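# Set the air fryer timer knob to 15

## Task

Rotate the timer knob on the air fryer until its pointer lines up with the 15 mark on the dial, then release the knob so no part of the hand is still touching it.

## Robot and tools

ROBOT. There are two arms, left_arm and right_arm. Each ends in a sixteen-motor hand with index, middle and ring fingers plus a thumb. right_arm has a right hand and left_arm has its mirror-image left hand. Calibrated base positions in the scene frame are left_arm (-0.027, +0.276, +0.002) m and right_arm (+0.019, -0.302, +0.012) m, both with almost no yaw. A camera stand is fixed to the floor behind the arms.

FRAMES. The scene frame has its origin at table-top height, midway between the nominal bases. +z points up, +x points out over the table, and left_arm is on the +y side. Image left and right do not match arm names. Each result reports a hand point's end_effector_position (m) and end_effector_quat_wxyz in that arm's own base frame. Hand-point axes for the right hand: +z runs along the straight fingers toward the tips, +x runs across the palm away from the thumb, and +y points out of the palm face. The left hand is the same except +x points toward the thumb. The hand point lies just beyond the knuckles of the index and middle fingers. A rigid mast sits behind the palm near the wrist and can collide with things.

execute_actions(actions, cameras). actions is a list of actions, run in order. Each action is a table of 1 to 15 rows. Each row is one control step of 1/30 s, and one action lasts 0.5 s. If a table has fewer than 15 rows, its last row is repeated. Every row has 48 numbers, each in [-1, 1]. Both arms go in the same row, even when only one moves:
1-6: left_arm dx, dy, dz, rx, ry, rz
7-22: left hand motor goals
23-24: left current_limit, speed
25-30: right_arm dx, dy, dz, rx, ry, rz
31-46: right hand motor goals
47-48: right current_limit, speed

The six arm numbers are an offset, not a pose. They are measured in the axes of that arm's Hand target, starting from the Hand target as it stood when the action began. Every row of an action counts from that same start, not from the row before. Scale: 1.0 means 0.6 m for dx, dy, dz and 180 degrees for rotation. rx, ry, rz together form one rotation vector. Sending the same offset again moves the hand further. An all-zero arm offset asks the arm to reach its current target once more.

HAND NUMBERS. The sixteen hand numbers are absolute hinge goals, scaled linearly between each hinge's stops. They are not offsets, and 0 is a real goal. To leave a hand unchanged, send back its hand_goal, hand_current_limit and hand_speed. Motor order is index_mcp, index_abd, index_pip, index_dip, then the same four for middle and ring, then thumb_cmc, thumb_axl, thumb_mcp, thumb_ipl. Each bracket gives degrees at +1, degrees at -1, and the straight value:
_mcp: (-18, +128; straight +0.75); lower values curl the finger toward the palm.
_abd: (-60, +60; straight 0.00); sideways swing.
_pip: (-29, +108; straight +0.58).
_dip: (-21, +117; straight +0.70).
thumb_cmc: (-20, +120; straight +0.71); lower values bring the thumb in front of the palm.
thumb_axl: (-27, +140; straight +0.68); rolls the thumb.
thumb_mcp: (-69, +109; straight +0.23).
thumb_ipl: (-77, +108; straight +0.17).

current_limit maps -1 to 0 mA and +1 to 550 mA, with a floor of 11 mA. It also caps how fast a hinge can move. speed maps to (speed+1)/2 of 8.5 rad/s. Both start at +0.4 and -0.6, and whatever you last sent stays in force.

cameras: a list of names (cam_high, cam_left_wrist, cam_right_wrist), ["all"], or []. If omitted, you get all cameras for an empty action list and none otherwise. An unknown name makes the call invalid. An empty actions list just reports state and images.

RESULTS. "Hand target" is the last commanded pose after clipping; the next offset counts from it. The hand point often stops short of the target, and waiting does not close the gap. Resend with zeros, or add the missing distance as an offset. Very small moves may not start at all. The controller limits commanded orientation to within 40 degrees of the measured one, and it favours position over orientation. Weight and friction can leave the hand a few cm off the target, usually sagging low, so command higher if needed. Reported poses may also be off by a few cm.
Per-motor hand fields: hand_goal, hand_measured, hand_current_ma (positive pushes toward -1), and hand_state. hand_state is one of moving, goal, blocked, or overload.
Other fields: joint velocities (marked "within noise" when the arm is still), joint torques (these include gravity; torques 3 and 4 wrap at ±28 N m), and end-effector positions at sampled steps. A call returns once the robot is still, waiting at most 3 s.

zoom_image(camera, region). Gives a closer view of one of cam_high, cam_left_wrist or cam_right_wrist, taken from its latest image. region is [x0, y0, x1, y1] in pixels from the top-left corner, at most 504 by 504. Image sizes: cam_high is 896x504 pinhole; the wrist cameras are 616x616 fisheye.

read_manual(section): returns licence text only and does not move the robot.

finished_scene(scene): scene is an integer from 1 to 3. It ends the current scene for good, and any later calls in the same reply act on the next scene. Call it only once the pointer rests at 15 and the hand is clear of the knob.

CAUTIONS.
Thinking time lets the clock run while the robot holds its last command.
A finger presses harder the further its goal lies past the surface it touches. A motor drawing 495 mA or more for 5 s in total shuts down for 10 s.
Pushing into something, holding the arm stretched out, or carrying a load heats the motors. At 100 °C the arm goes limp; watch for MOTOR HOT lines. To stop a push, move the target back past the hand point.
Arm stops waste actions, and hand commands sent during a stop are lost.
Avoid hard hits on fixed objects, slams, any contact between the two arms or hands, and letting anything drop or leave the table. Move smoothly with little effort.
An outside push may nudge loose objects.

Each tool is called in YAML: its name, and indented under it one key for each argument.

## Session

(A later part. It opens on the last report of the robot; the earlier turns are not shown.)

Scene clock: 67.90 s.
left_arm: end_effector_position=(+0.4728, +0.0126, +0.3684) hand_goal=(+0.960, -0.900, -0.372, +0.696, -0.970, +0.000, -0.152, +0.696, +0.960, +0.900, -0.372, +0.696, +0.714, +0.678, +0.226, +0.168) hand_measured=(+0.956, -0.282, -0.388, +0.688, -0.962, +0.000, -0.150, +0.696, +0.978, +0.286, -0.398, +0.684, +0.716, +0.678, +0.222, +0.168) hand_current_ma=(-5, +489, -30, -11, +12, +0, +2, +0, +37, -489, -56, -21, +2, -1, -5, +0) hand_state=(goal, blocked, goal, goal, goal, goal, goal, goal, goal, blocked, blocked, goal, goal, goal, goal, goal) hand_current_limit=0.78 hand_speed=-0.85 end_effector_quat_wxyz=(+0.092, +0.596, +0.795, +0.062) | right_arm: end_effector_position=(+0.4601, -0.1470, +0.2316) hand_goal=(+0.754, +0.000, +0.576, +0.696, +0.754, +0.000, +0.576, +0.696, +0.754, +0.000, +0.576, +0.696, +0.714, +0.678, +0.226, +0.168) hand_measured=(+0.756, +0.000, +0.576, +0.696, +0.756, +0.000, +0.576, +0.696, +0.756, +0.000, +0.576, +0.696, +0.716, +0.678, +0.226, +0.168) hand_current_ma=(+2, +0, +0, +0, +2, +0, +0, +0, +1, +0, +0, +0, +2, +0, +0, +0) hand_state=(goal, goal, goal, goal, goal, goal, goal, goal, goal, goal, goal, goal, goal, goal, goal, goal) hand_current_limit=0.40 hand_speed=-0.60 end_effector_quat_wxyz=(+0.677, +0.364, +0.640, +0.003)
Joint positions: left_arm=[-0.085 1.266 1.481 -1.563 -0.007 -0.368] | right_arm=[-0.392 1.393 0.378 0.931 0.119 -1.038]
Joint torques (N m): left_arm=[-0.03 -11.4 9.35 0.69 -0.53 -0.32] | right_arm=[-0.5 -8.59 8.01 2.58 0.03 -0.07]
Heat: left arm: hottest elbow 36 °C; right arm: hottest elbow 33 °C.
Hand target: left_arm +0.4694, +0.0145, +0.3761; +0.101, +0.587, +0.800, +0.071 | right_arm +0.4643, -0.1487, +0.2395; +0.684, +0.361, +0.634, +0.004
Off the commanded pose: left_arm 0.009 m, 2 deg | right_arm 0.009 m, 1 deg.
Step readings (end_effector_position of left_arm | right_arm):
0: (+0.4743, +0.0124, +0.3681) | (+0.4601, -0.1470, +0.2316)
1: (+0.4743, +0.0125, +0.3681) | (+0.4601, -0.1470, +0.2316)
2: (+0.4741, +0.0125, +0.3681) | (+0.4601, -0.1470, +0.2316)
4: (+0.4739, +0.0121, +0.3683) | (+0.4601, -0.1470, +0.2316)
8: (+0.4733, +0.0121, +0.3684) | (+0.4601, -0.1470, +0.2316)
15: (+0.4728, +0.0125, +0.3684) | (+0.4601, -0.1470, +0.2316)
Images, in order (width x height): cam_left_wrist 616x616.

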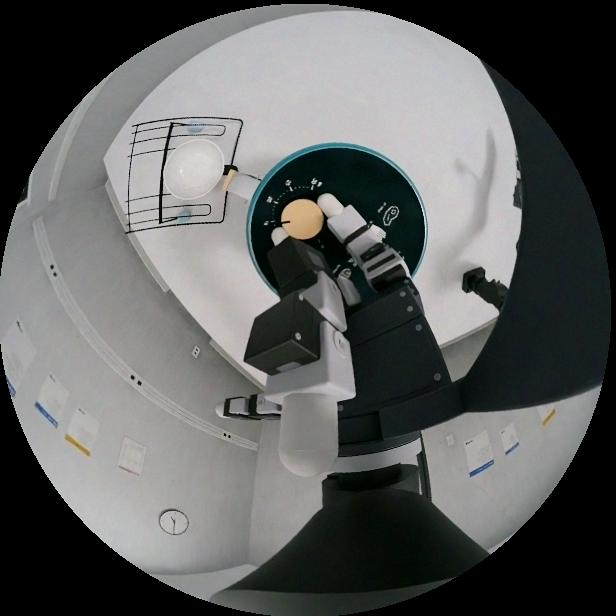

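execute_actions:
  actions:
    - [[-0.0012,0.002,0.0006,0.0011,-0.0032,0.0135,0.959,-0.9,-0.372,0.696,-0.97,0,-0.153,0.696,0.959,0.9,-0.372,0.696,0.714,0.678,0.226,0.168,0.78,-0.85,0,0,0,0,0,0,0.754,0,0.576,0.696,0.754,0,0.576,0.696,0.754,0,0.576,0.696,0.714,0.678,0.226,0.168,0.4,-0.6]]
    - [[0,0,0,0,0,0,0.959,0.1,-0.372,0.696,-0.97,0,-0.153,0.696,0.959,-0.1,-0.372,0.696,0.714,0.678,0.226,0.168,0.78,-0.4,0,0,0,0,0,0,0.754,0,0.576,0.696,0.754,0,0.576,0.696,0.754,0,0.576,0.696,0.714,0.678,0.226,0.168,0.4,-0.6]]
  cameras: ["cam_left_wrist"]

zoom_image:
  camera: "cam_left_wrist"
  region: [270, 190, 330, 250]

Scene clock: 70.20 s.
left_arm: end_effector_position=(+0.4732, +0.0118, +0.3695) hand_goal=(+0.960, +0.100, -0.372, +0.696, -0.970, +0.000, -0.152, +0.696, +0.960, -0.100, -0.372, +0.696, +0.714, +0.678, +0.226, +0.168) hand_measured=(+0.960, +0.096, -0.372, +0.694, -0.962, +0.000, -0.150, +0.696, +0.964, -0.096, -0.372, +0.694, +0.716, +0.678, +0.222, +0.168) hand_current_ma=(+0, -3, +0, -3, +12, +0, +2, +0, +4, +4, -1, -3, +2, -1, -5, +0) hand_state=(goal, goal, goal, goal, goal, goal, goal, goal, goal, goal, goal, goal, goal, goal, goal, goal) hand_current_limit=0.78 hand_speed=-0.40 end_effector_quat_wxyz=(+0.093, +0.604, +0.789, +0.063) | right_arm: end_effector_position=(+0.4601, -0.1470, +0.2316) hand_goal=(+0.754, +0.000, +0.576, +0.696, +0.754, +0.000, +0.576, +0.696, +0.754, +0.000, +0.576, +0.696, +0.714, +0.678, +0.226, +0.168) hand_measured=(+0.756, +0.000, +0.576, +0.696, +0.756, +0.000, +0.576, +0.696, +0.756, +0.000, +0.576, +0.696, +0.716, +0.678, +0.226, +0.168) hand_current_ma=(+2, +0, +0, +0, +2, +0, +0, +0, +1, +0, +0, +0, +2, +0, +0, +0) hand_state=(goal, goal, goal, goal, goal, goal, goal, goal, goal, goal, goal, goal, goal, goal, goal, goal) hand_current_limit=0.40 hand_speed=-0.60 end_effector_quat_wxyz=(+0.677, +0.364, +0.640, +0.003)
Joint positions: left_arm=[-0.083 1.264 1.481 -1.563 -0.007 -0.347] | right_arm=[-0.392 1.393 0.378 0.931 0.119 -1.038]
Joint torques (N m): left_arm=[0.73 -11.4 9.11 0.72 0.02 0.02] | right_arm=[-0.56 -8.53 8.08 2.54 0.03 -0.04]
Heat: left arm: hottest elbow 36 °C; right arm: hottest elbow 33 °C.
Hand target: left_arm +0.4708, +0.0142, +0.3760; +0.102, +0.604, +0.787, +0.069 | right_arm +0.4643, -0.1487, +0.2395; +0.684, +0.361, +0.634, +0.004
Off the commanded pose: left_arm 0.007 m, 1 deg | right_arm 0.009 m, 1 deg.
Step readings (end_effector_position of left_arm | right_arm):
0: (+0.4727, +0.0126, +0.3684) | (+0.4601, -0.1470, +0.2316)
1: (+0.4727, +0.0126, +0.3684) | (+0.4601, -0.1470, +0.2316)
2: (+0.4727, +0.0126, +0.3684) | (+0.4601, -0.1470, +0.2316)
4: (+0.4729, +0.0124, +0.3685) | (+0.4601, -0.1470, +0.2316)
8: (+0.4733, +0.0119, +0.3685) | (+0.4601, -0.1470, +0.2316)
15: (+0.4736, +0.0118, +0.3686) | (+0.4601, -0.1470, +0.2316)
16: (+0.4736, +0.0118, +0.3686) | (+0.4601, -0.1470, +0.2316)
17: (+0.4736, +0.0117, +0.3686) | (+0.4601, -0.1470, +0.2316)
19: (+0.4736, +0.0117, +0.3686) | (+0.4601, -0.1470, +0.2316)
23: (+0.4732, +0.0118, +0.3695) | (+0.4601, -0.1470, +0.2316)
30: (+0.4732, +0.0118, +0.3695) | (+0.4601, -0.1470, +0.2316)
Images, in order (width x height): cam_left_wrist 616x616.

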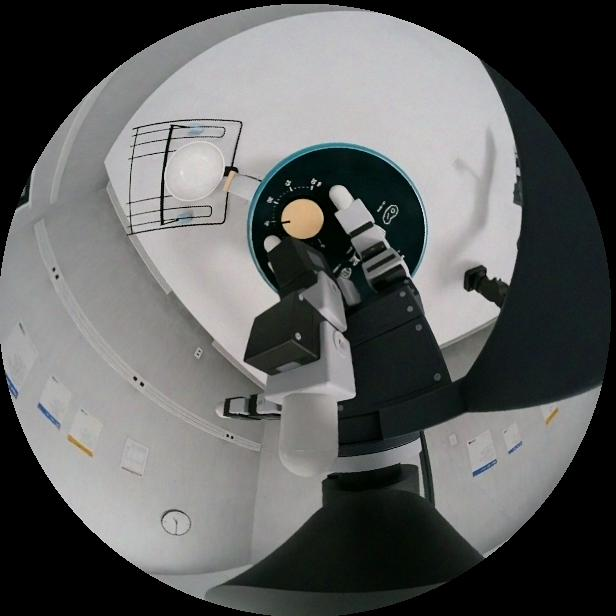

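Scaled by 8.400 from the camera's 616x616 image, which has a finer 880x880 frame.

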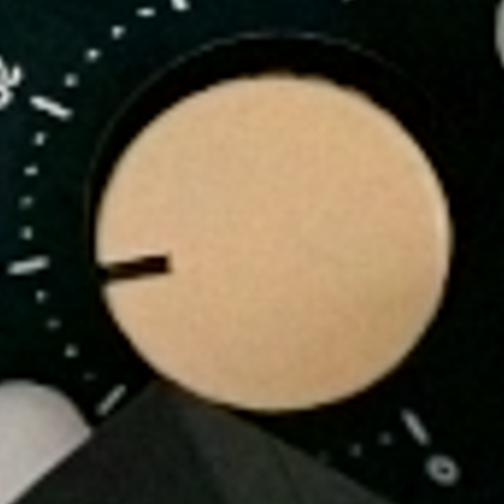

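execute_actions:
  actions:
    - [[-0.0078,0.0232,-0.0968,0,0,0,0.959,0.2,-0.372,0.696,-0.97,0,-0.153,0.696,0.959,-0.2,-0.372,0.696,0.714,0.678,0.226,0.168,0.2,-0.85,0,0,0,0,0,0,0.754,0,0.576,0.696,0.754,0,0.576,0.696,0.754,0,0.576,0.696,0.714,0.678,0.226,0.168,0.4,-0.6]]
  cameras: ["all"]

zoom_image:
  camera: "cam_left_wrist"
  region: [240, 170, 360, 290]

Scene clock: 73.73 s.
left_arm: end_effector_position=(+0.4632, +0.0126, +0.4155) hand_goal=(+0.960, +0.200, -0.372, +0.696, -0.970, +0.000, -0.152, +0.696, +0.960, -0.200, -0.372, +0.696, +0.714, +0.678, +0.226, +0.168) hand_measured=(+0.960, +0.196, -0.372, +0.694, -0.962, +0.000, -0.150, +0.696, +0.962, -0.196, -0.372, +0.694, +0.716, +0.678, +0.222, +0.168) hand_current_ma=(+0, -4, +0, -2, +12, +0, +2, +0, +2, +5, +0, -3, +2, -1, -5, +0) hand_state=(goal, goal, goal, goal, goal, goal, goal, goal, goal, goal, goal, goal, goal, goal, goal, goal) hand_current_limit=0.20 hand_speed=-0.85 end_effector_quat_wxyz=(+0.090, +0.604, +0.790, +0.062) | right_arm: end_effector_position=(+0.4601, -0.1470, +0.2316) hand_goal=(+0.754, +0.000, +0.576, +0.696, +0.754, +0.000, +0.576, +0.696, +0.754, +0.000, +0.576, +0.696, +0.714, +0.678, +0.226, +0.168) hand_measured=(+0.756, +0.000, +0.576, +0.696, +0.756, +0.000, +0.576, +0.696, +0.756, +0.000, +0.576, +0.696, +0.716, +0.678, +0.226, +0.168) hand_current_ma=(+2, +0, +0, +0, +2, +0, +0, +0, +1, +0, +0, +0, +2, +0, +0, +0) hand_state=(goal, goal, goal, goal, goal, goal, goal, goal, goal, goal, goal, goal, goal, goal, goal, goal) hand_current_limit=0.40 hand_speed=-0.60 end_effector_quat_wxyz=(+0.677, +0.364, +0.640, +0.003)
Joint positions: left_arm=[-0.083 1.276 1.619 -1.695 -0.007 -0.347] | right_arm=[-0.392 1.393 0.378 0.931 0.119 -1.038]
Joint torques (N m): left_arm=[0.79 -9.05 14.49 -0.08 0 0.01] | right_arm=[-0.67 -8.53 8.01 2.59 0.02 -0.03]
Heat: left arm: hottest elbow 36 °C; right arm: hottest elbow 33 °C.
Hand target: left_arm +0.4708, +0.0141, +0.4360; +0.102, +0.604, +0.787, +0.069 | right_arm +0.4643, -0.1487, +0.2395; +0.684, +0.361, +0.634, +0.004
Off the commanded pose: left_arm 0.022 m, 2 deg | right_arm 0.009 m, 1 deg.
joint sent to its limit (left arm) — joint 4 (wrist pitch), lower limit. The joint targets still meet the commanded pose.
Step readings (end_effector_position of left_arm | right_arm):
0: (+0.4732, +0.0118, +0.3695) | (+0.4601, -0.1470, +0.2316)
1: (+0.4731, +0.0118, +0.3694) | (+0.4601, -0.1470, +0.2316)
2: (+0.4718, +0.0119, +0.3692) | (+0.4601, -0.1470, +0.2316)
4: (+0.4657, +0.0124, +0.3716) | (+0.4601, -0.1470, +0.2316)
8: (+0.4615, +0.0127, +0.3955) | (+0.4601, -0.1470, +0.2316)
15: (+0.4613, +0.0127, +0.4210) | (+0.4601, -0.1470, +0.2316)

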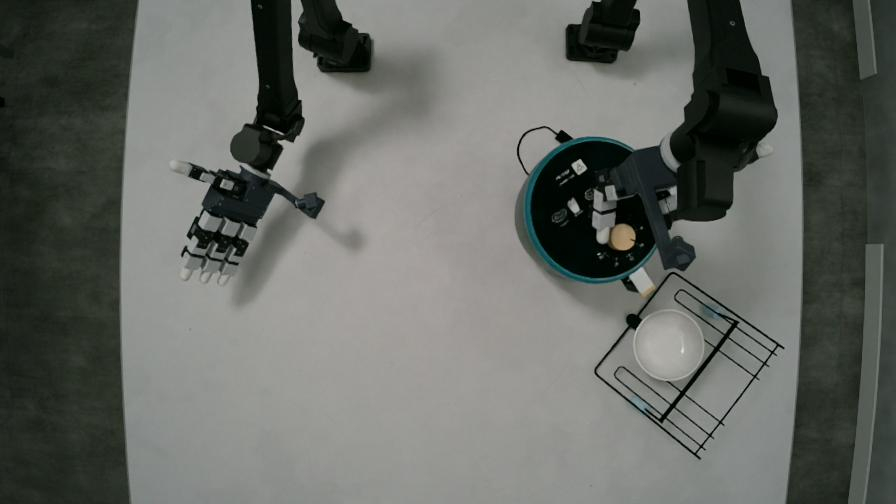

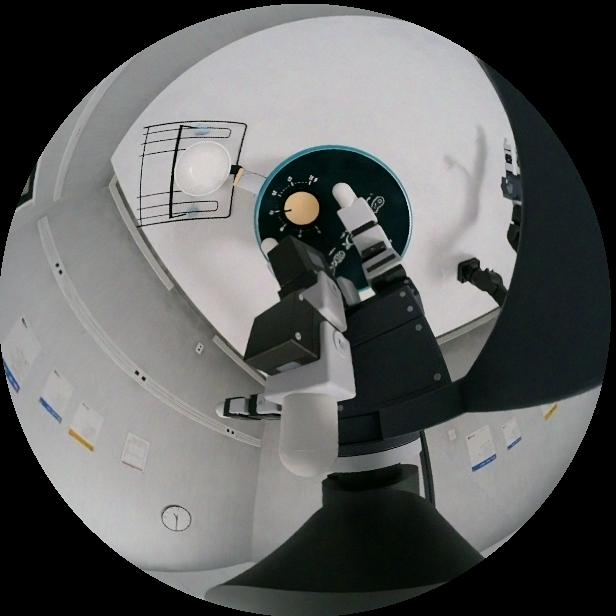

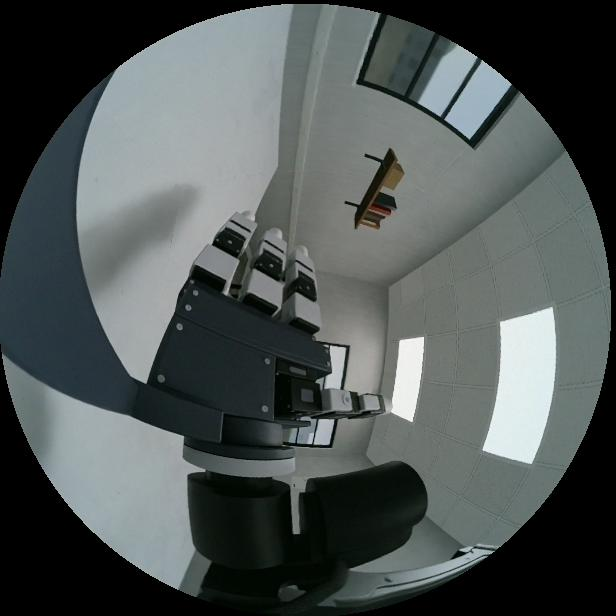

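Scaled by 4.200 from the camera's 616x616 image, which has a finer 880x880 frame.

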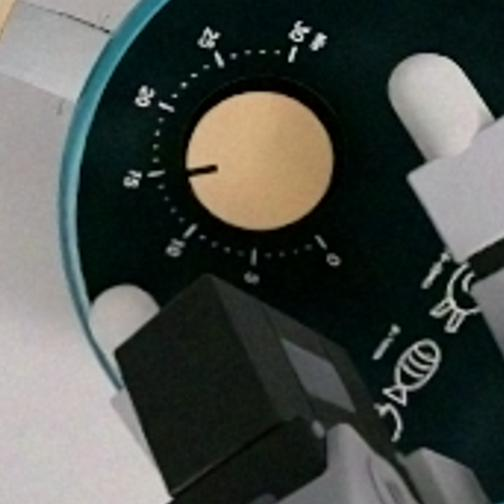

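zoom_image:
  camera: "cam_left_wrist"
  region: [265, 180, 325, 240]

zoom_image:
  camera: "cam_high"
  region: [605, 220, 641, 256]

Scaled by 8.400 from the camera's 616x616 image, which has a finer 880x880 frame.

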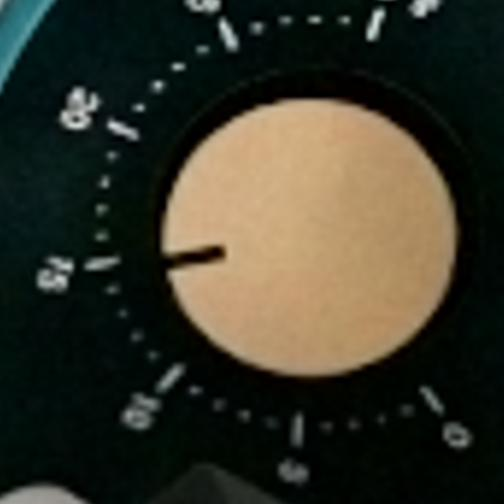

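Scaled by 14.000.

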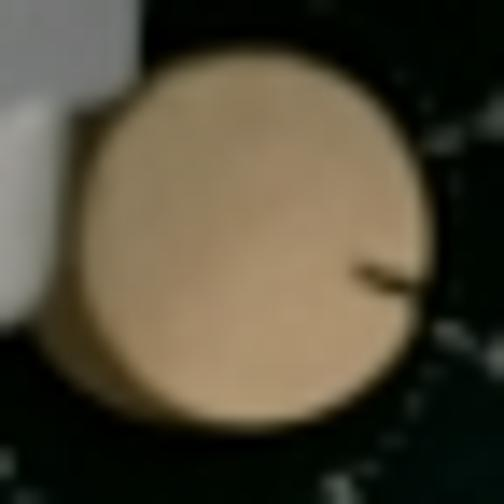

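execute_actions:
  actions:
    - [[0.105,0.025,-0.04,0,0,0,0.959,0.2,-0.372,0.696,-0.97,0,-0.153,0.696,0.959,-0.2,-0.372,0.696,0.714,0.678,0.226,0.168,0.2,-0.85,0,0,0,0,0,0,0.754,0,0.576,0.696,0.754,0,0.576,0.696,0.754,0,0.576,0.696,0.714,0.678,0.226,0.168,0.4,-0.6]]
    - [[0.17,0.025,-0.04,0,0,0,0.959,0.2,-0.372,0.696,-0.97,0,-0.153,0.696,0.959,-0.2,-0.372,0.696,0.714,0.678,0.226,0.168,0.2,-0.85,0,0,0,0,0,0,0.754,0,0.576,0.696,0.754,0,0.576,0.696,0.754,0,0.576,0.696,0.714,0.678,0.226,0.168,0.4,-0.6]]
  cameras: ["all"]

zoom_image:
  camera: "cam_high"
  region: [605, 220, 641, 256]

zoom_image:
  camera: "cam_high"
  region: [590, 207, 650, 267]

Scene clock: 76.43 s.
left_arm: end_effector_position=(+0.4421, +0.1839, +0.4479) hand_goal=(+0.960, +0.200, -0.372, +0.696, -0.970, +0.000, -0.152, +0.696, +0.960, -0.200, -0.372, +0.696, +0.714, +0.678, +0.226, +0.168) hand_measured=(+0.960, +0.198, -0.372, +0.694, -0.962, +0.000, -0.150, +0.696, +0.962, -0.198, -0.372, +0.694, +0.716, +0.678, +0.222, +0.168) hand_current_ma=(+0, -2, +0, -2, +12, +0, +2, +0, +2, +2, +0, -3, +2, -1, -5, +0) hand_state=(goal, goal, goal, goal, goal, goal, goal, goal, goal, goal, goal, goal, goal, goal, goal, goal) hand_current_limit=0.20 hand_speed=-0.85 end_effector_quat_wxyz=(+0.114, +0.592, +0.792, +0.094) | right_arm: end_effector_position=(+0.4601, -0.1470, +0.2316) hand_goal=(+0.754, +0.000, +0.576, +0.696, +0.754, +0.000, +0.576, +0.696, +0.754, +0.000, +0.576, +0.696, +0.714, +0.678, +0.226, +0.168) hand_measured=(+0.756, +0.000, +0.576, +0.696, +0.756, +0.000, +0.576, +0.696, +0.756, +0.000, +0.576, +0.696, +0.716, +0.678, +0.226, +0.168) hand_current_ma=(+2, +0, +0, +0, +2, +0, +0, +0, +1, +0, +0, +0, +2, +0, +0, +0) hand_state=(goal, goal, goal, goal, goal, goal, goal, goal, goal, goal, goal, goal, goal, goal, goal, goal) hand_current_limit=0.40 hand_speed=-0.60 end_effector_quat_wxyz=(+0.677, +0.364, +0.640, +0.003)
Joint positions: left_arm=[0.403 1.273 1.677 -1.695 0.101 0.101] | right_arm=[-0.392 1.393 0.378 0.931 0.119 -1.038]
Joint torques (N m): left_arm=[0.03 -9.82 14.65 -0.01 0.24 0.03] | right_arm=[-0.44 -8.59 8.08 2.58 0.04 -0.04]
Heat: left arm: hottest elbow 37 °C; right arm: hottest elbow 33 °C.
Hand target: left_arm +0.4461, +0.1819, +0.4768; +0.102, +0.604, +0.787, +0.069 | right_arm +0.4643, -0.1487, +0.2395; +0.684, +0.361, +0.634, +0.004
Off the commanded pose: left_arm 0.029 m, 3 deg | right_arm 0.009 m, 1 deg.
joint sent to its limit (left arm) — joint 4 (wrist pitch), lower limit. The joint targets are off in orientation, not in position.
Step readings (end_effector_position of left_arm | right_arm):
0: (+0.4632, +0.0126, +0.4155) | (+0.4601, -0.1470, +0.2316)
1: (+0.4633, +0.0128, +0.4155) | (+0.4601, -0.1470, +0.2316)
2: (+0.4636, +0.0143, +0.4152) | (+0.4601, -0.1470, +0.2316)
4: (+0.4641, +0.0272, +0.4151) | (+0.4601, -0.1470, +0.2316)
8: (+0.4615, +0.0710, +0.4156) | (+0.4601, -0.1470, +0.2316)
15: (+0.4620, +0.0841, +0.4204) | (+0.4601, -0.1470, +0.2316)
16: (+0.4624, +0.0840, +0.4212) | (+0.4601, -0.1470, +0.2316)
17: (+0.4625, +0.0857, +0.4217) | (+0.4601, -0.1470, +0.2316)
19: (+0.4603, +0.1022, +0.4232) | (+0.4601, -0.1470, +0.2316)
23: (+0.4439, +0.1668, +0.4298) | (+0.4601, -0.1470, +0.2316)
30: (+0.4396, +0.1879, +0.4456) | (+0.4601, -0.1470, +0.2316)

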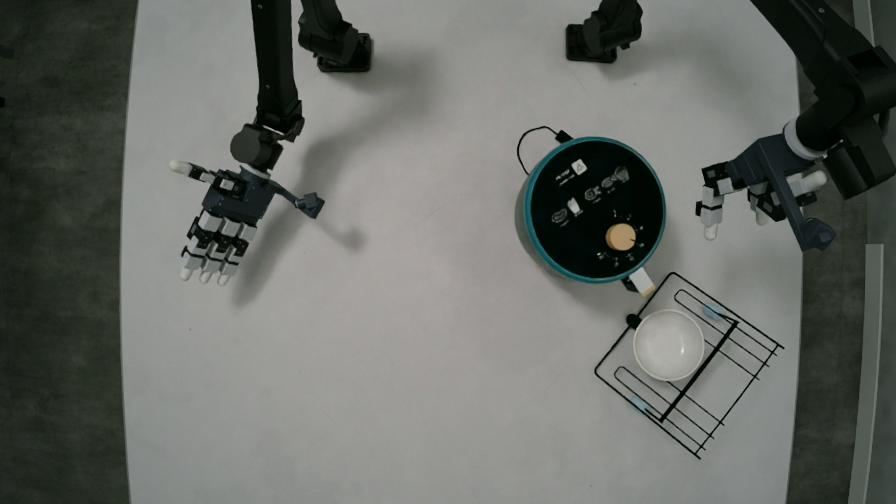

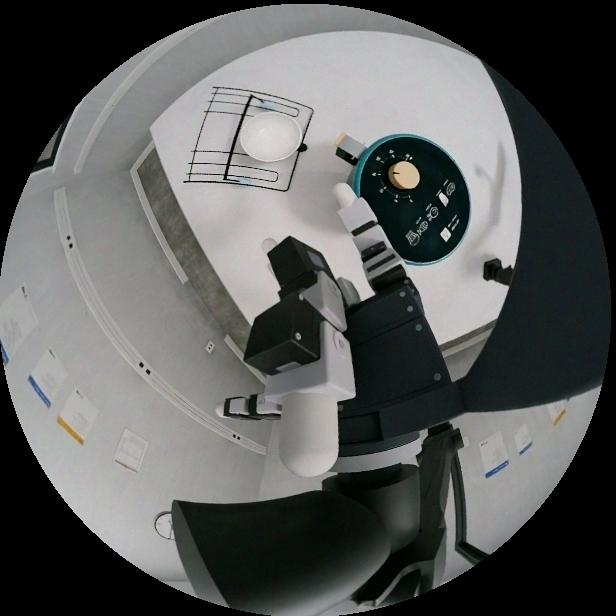

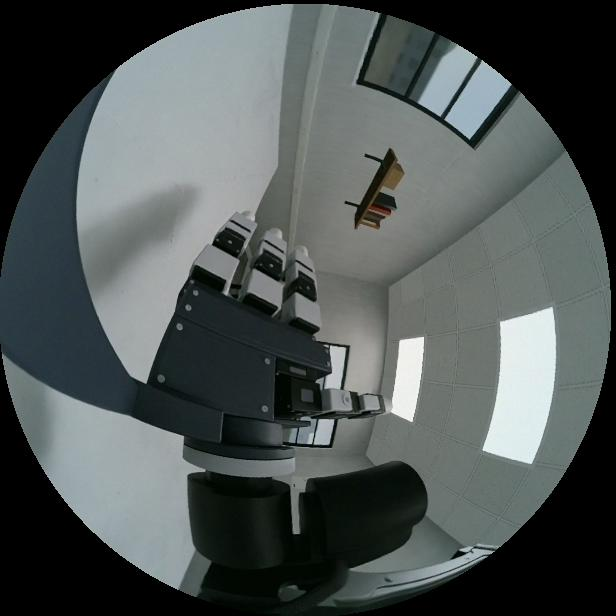

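Scaled by 14.000.

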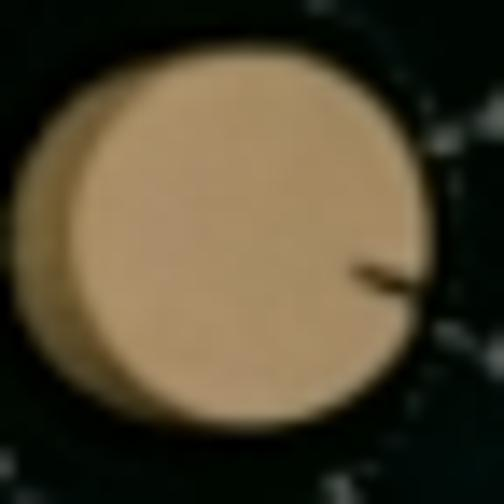

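Scaled by 8.400.

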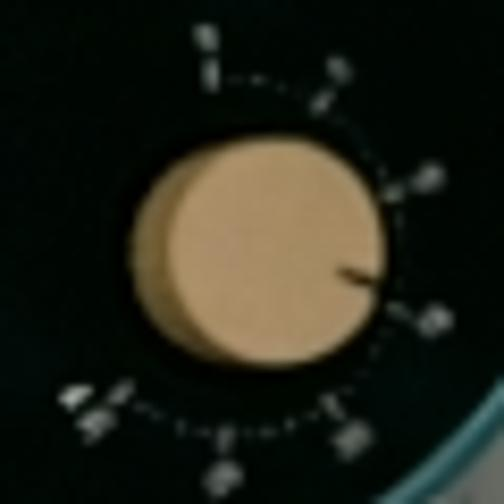

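finished_scene:
  scene: 2

The scene is finished: the task was done.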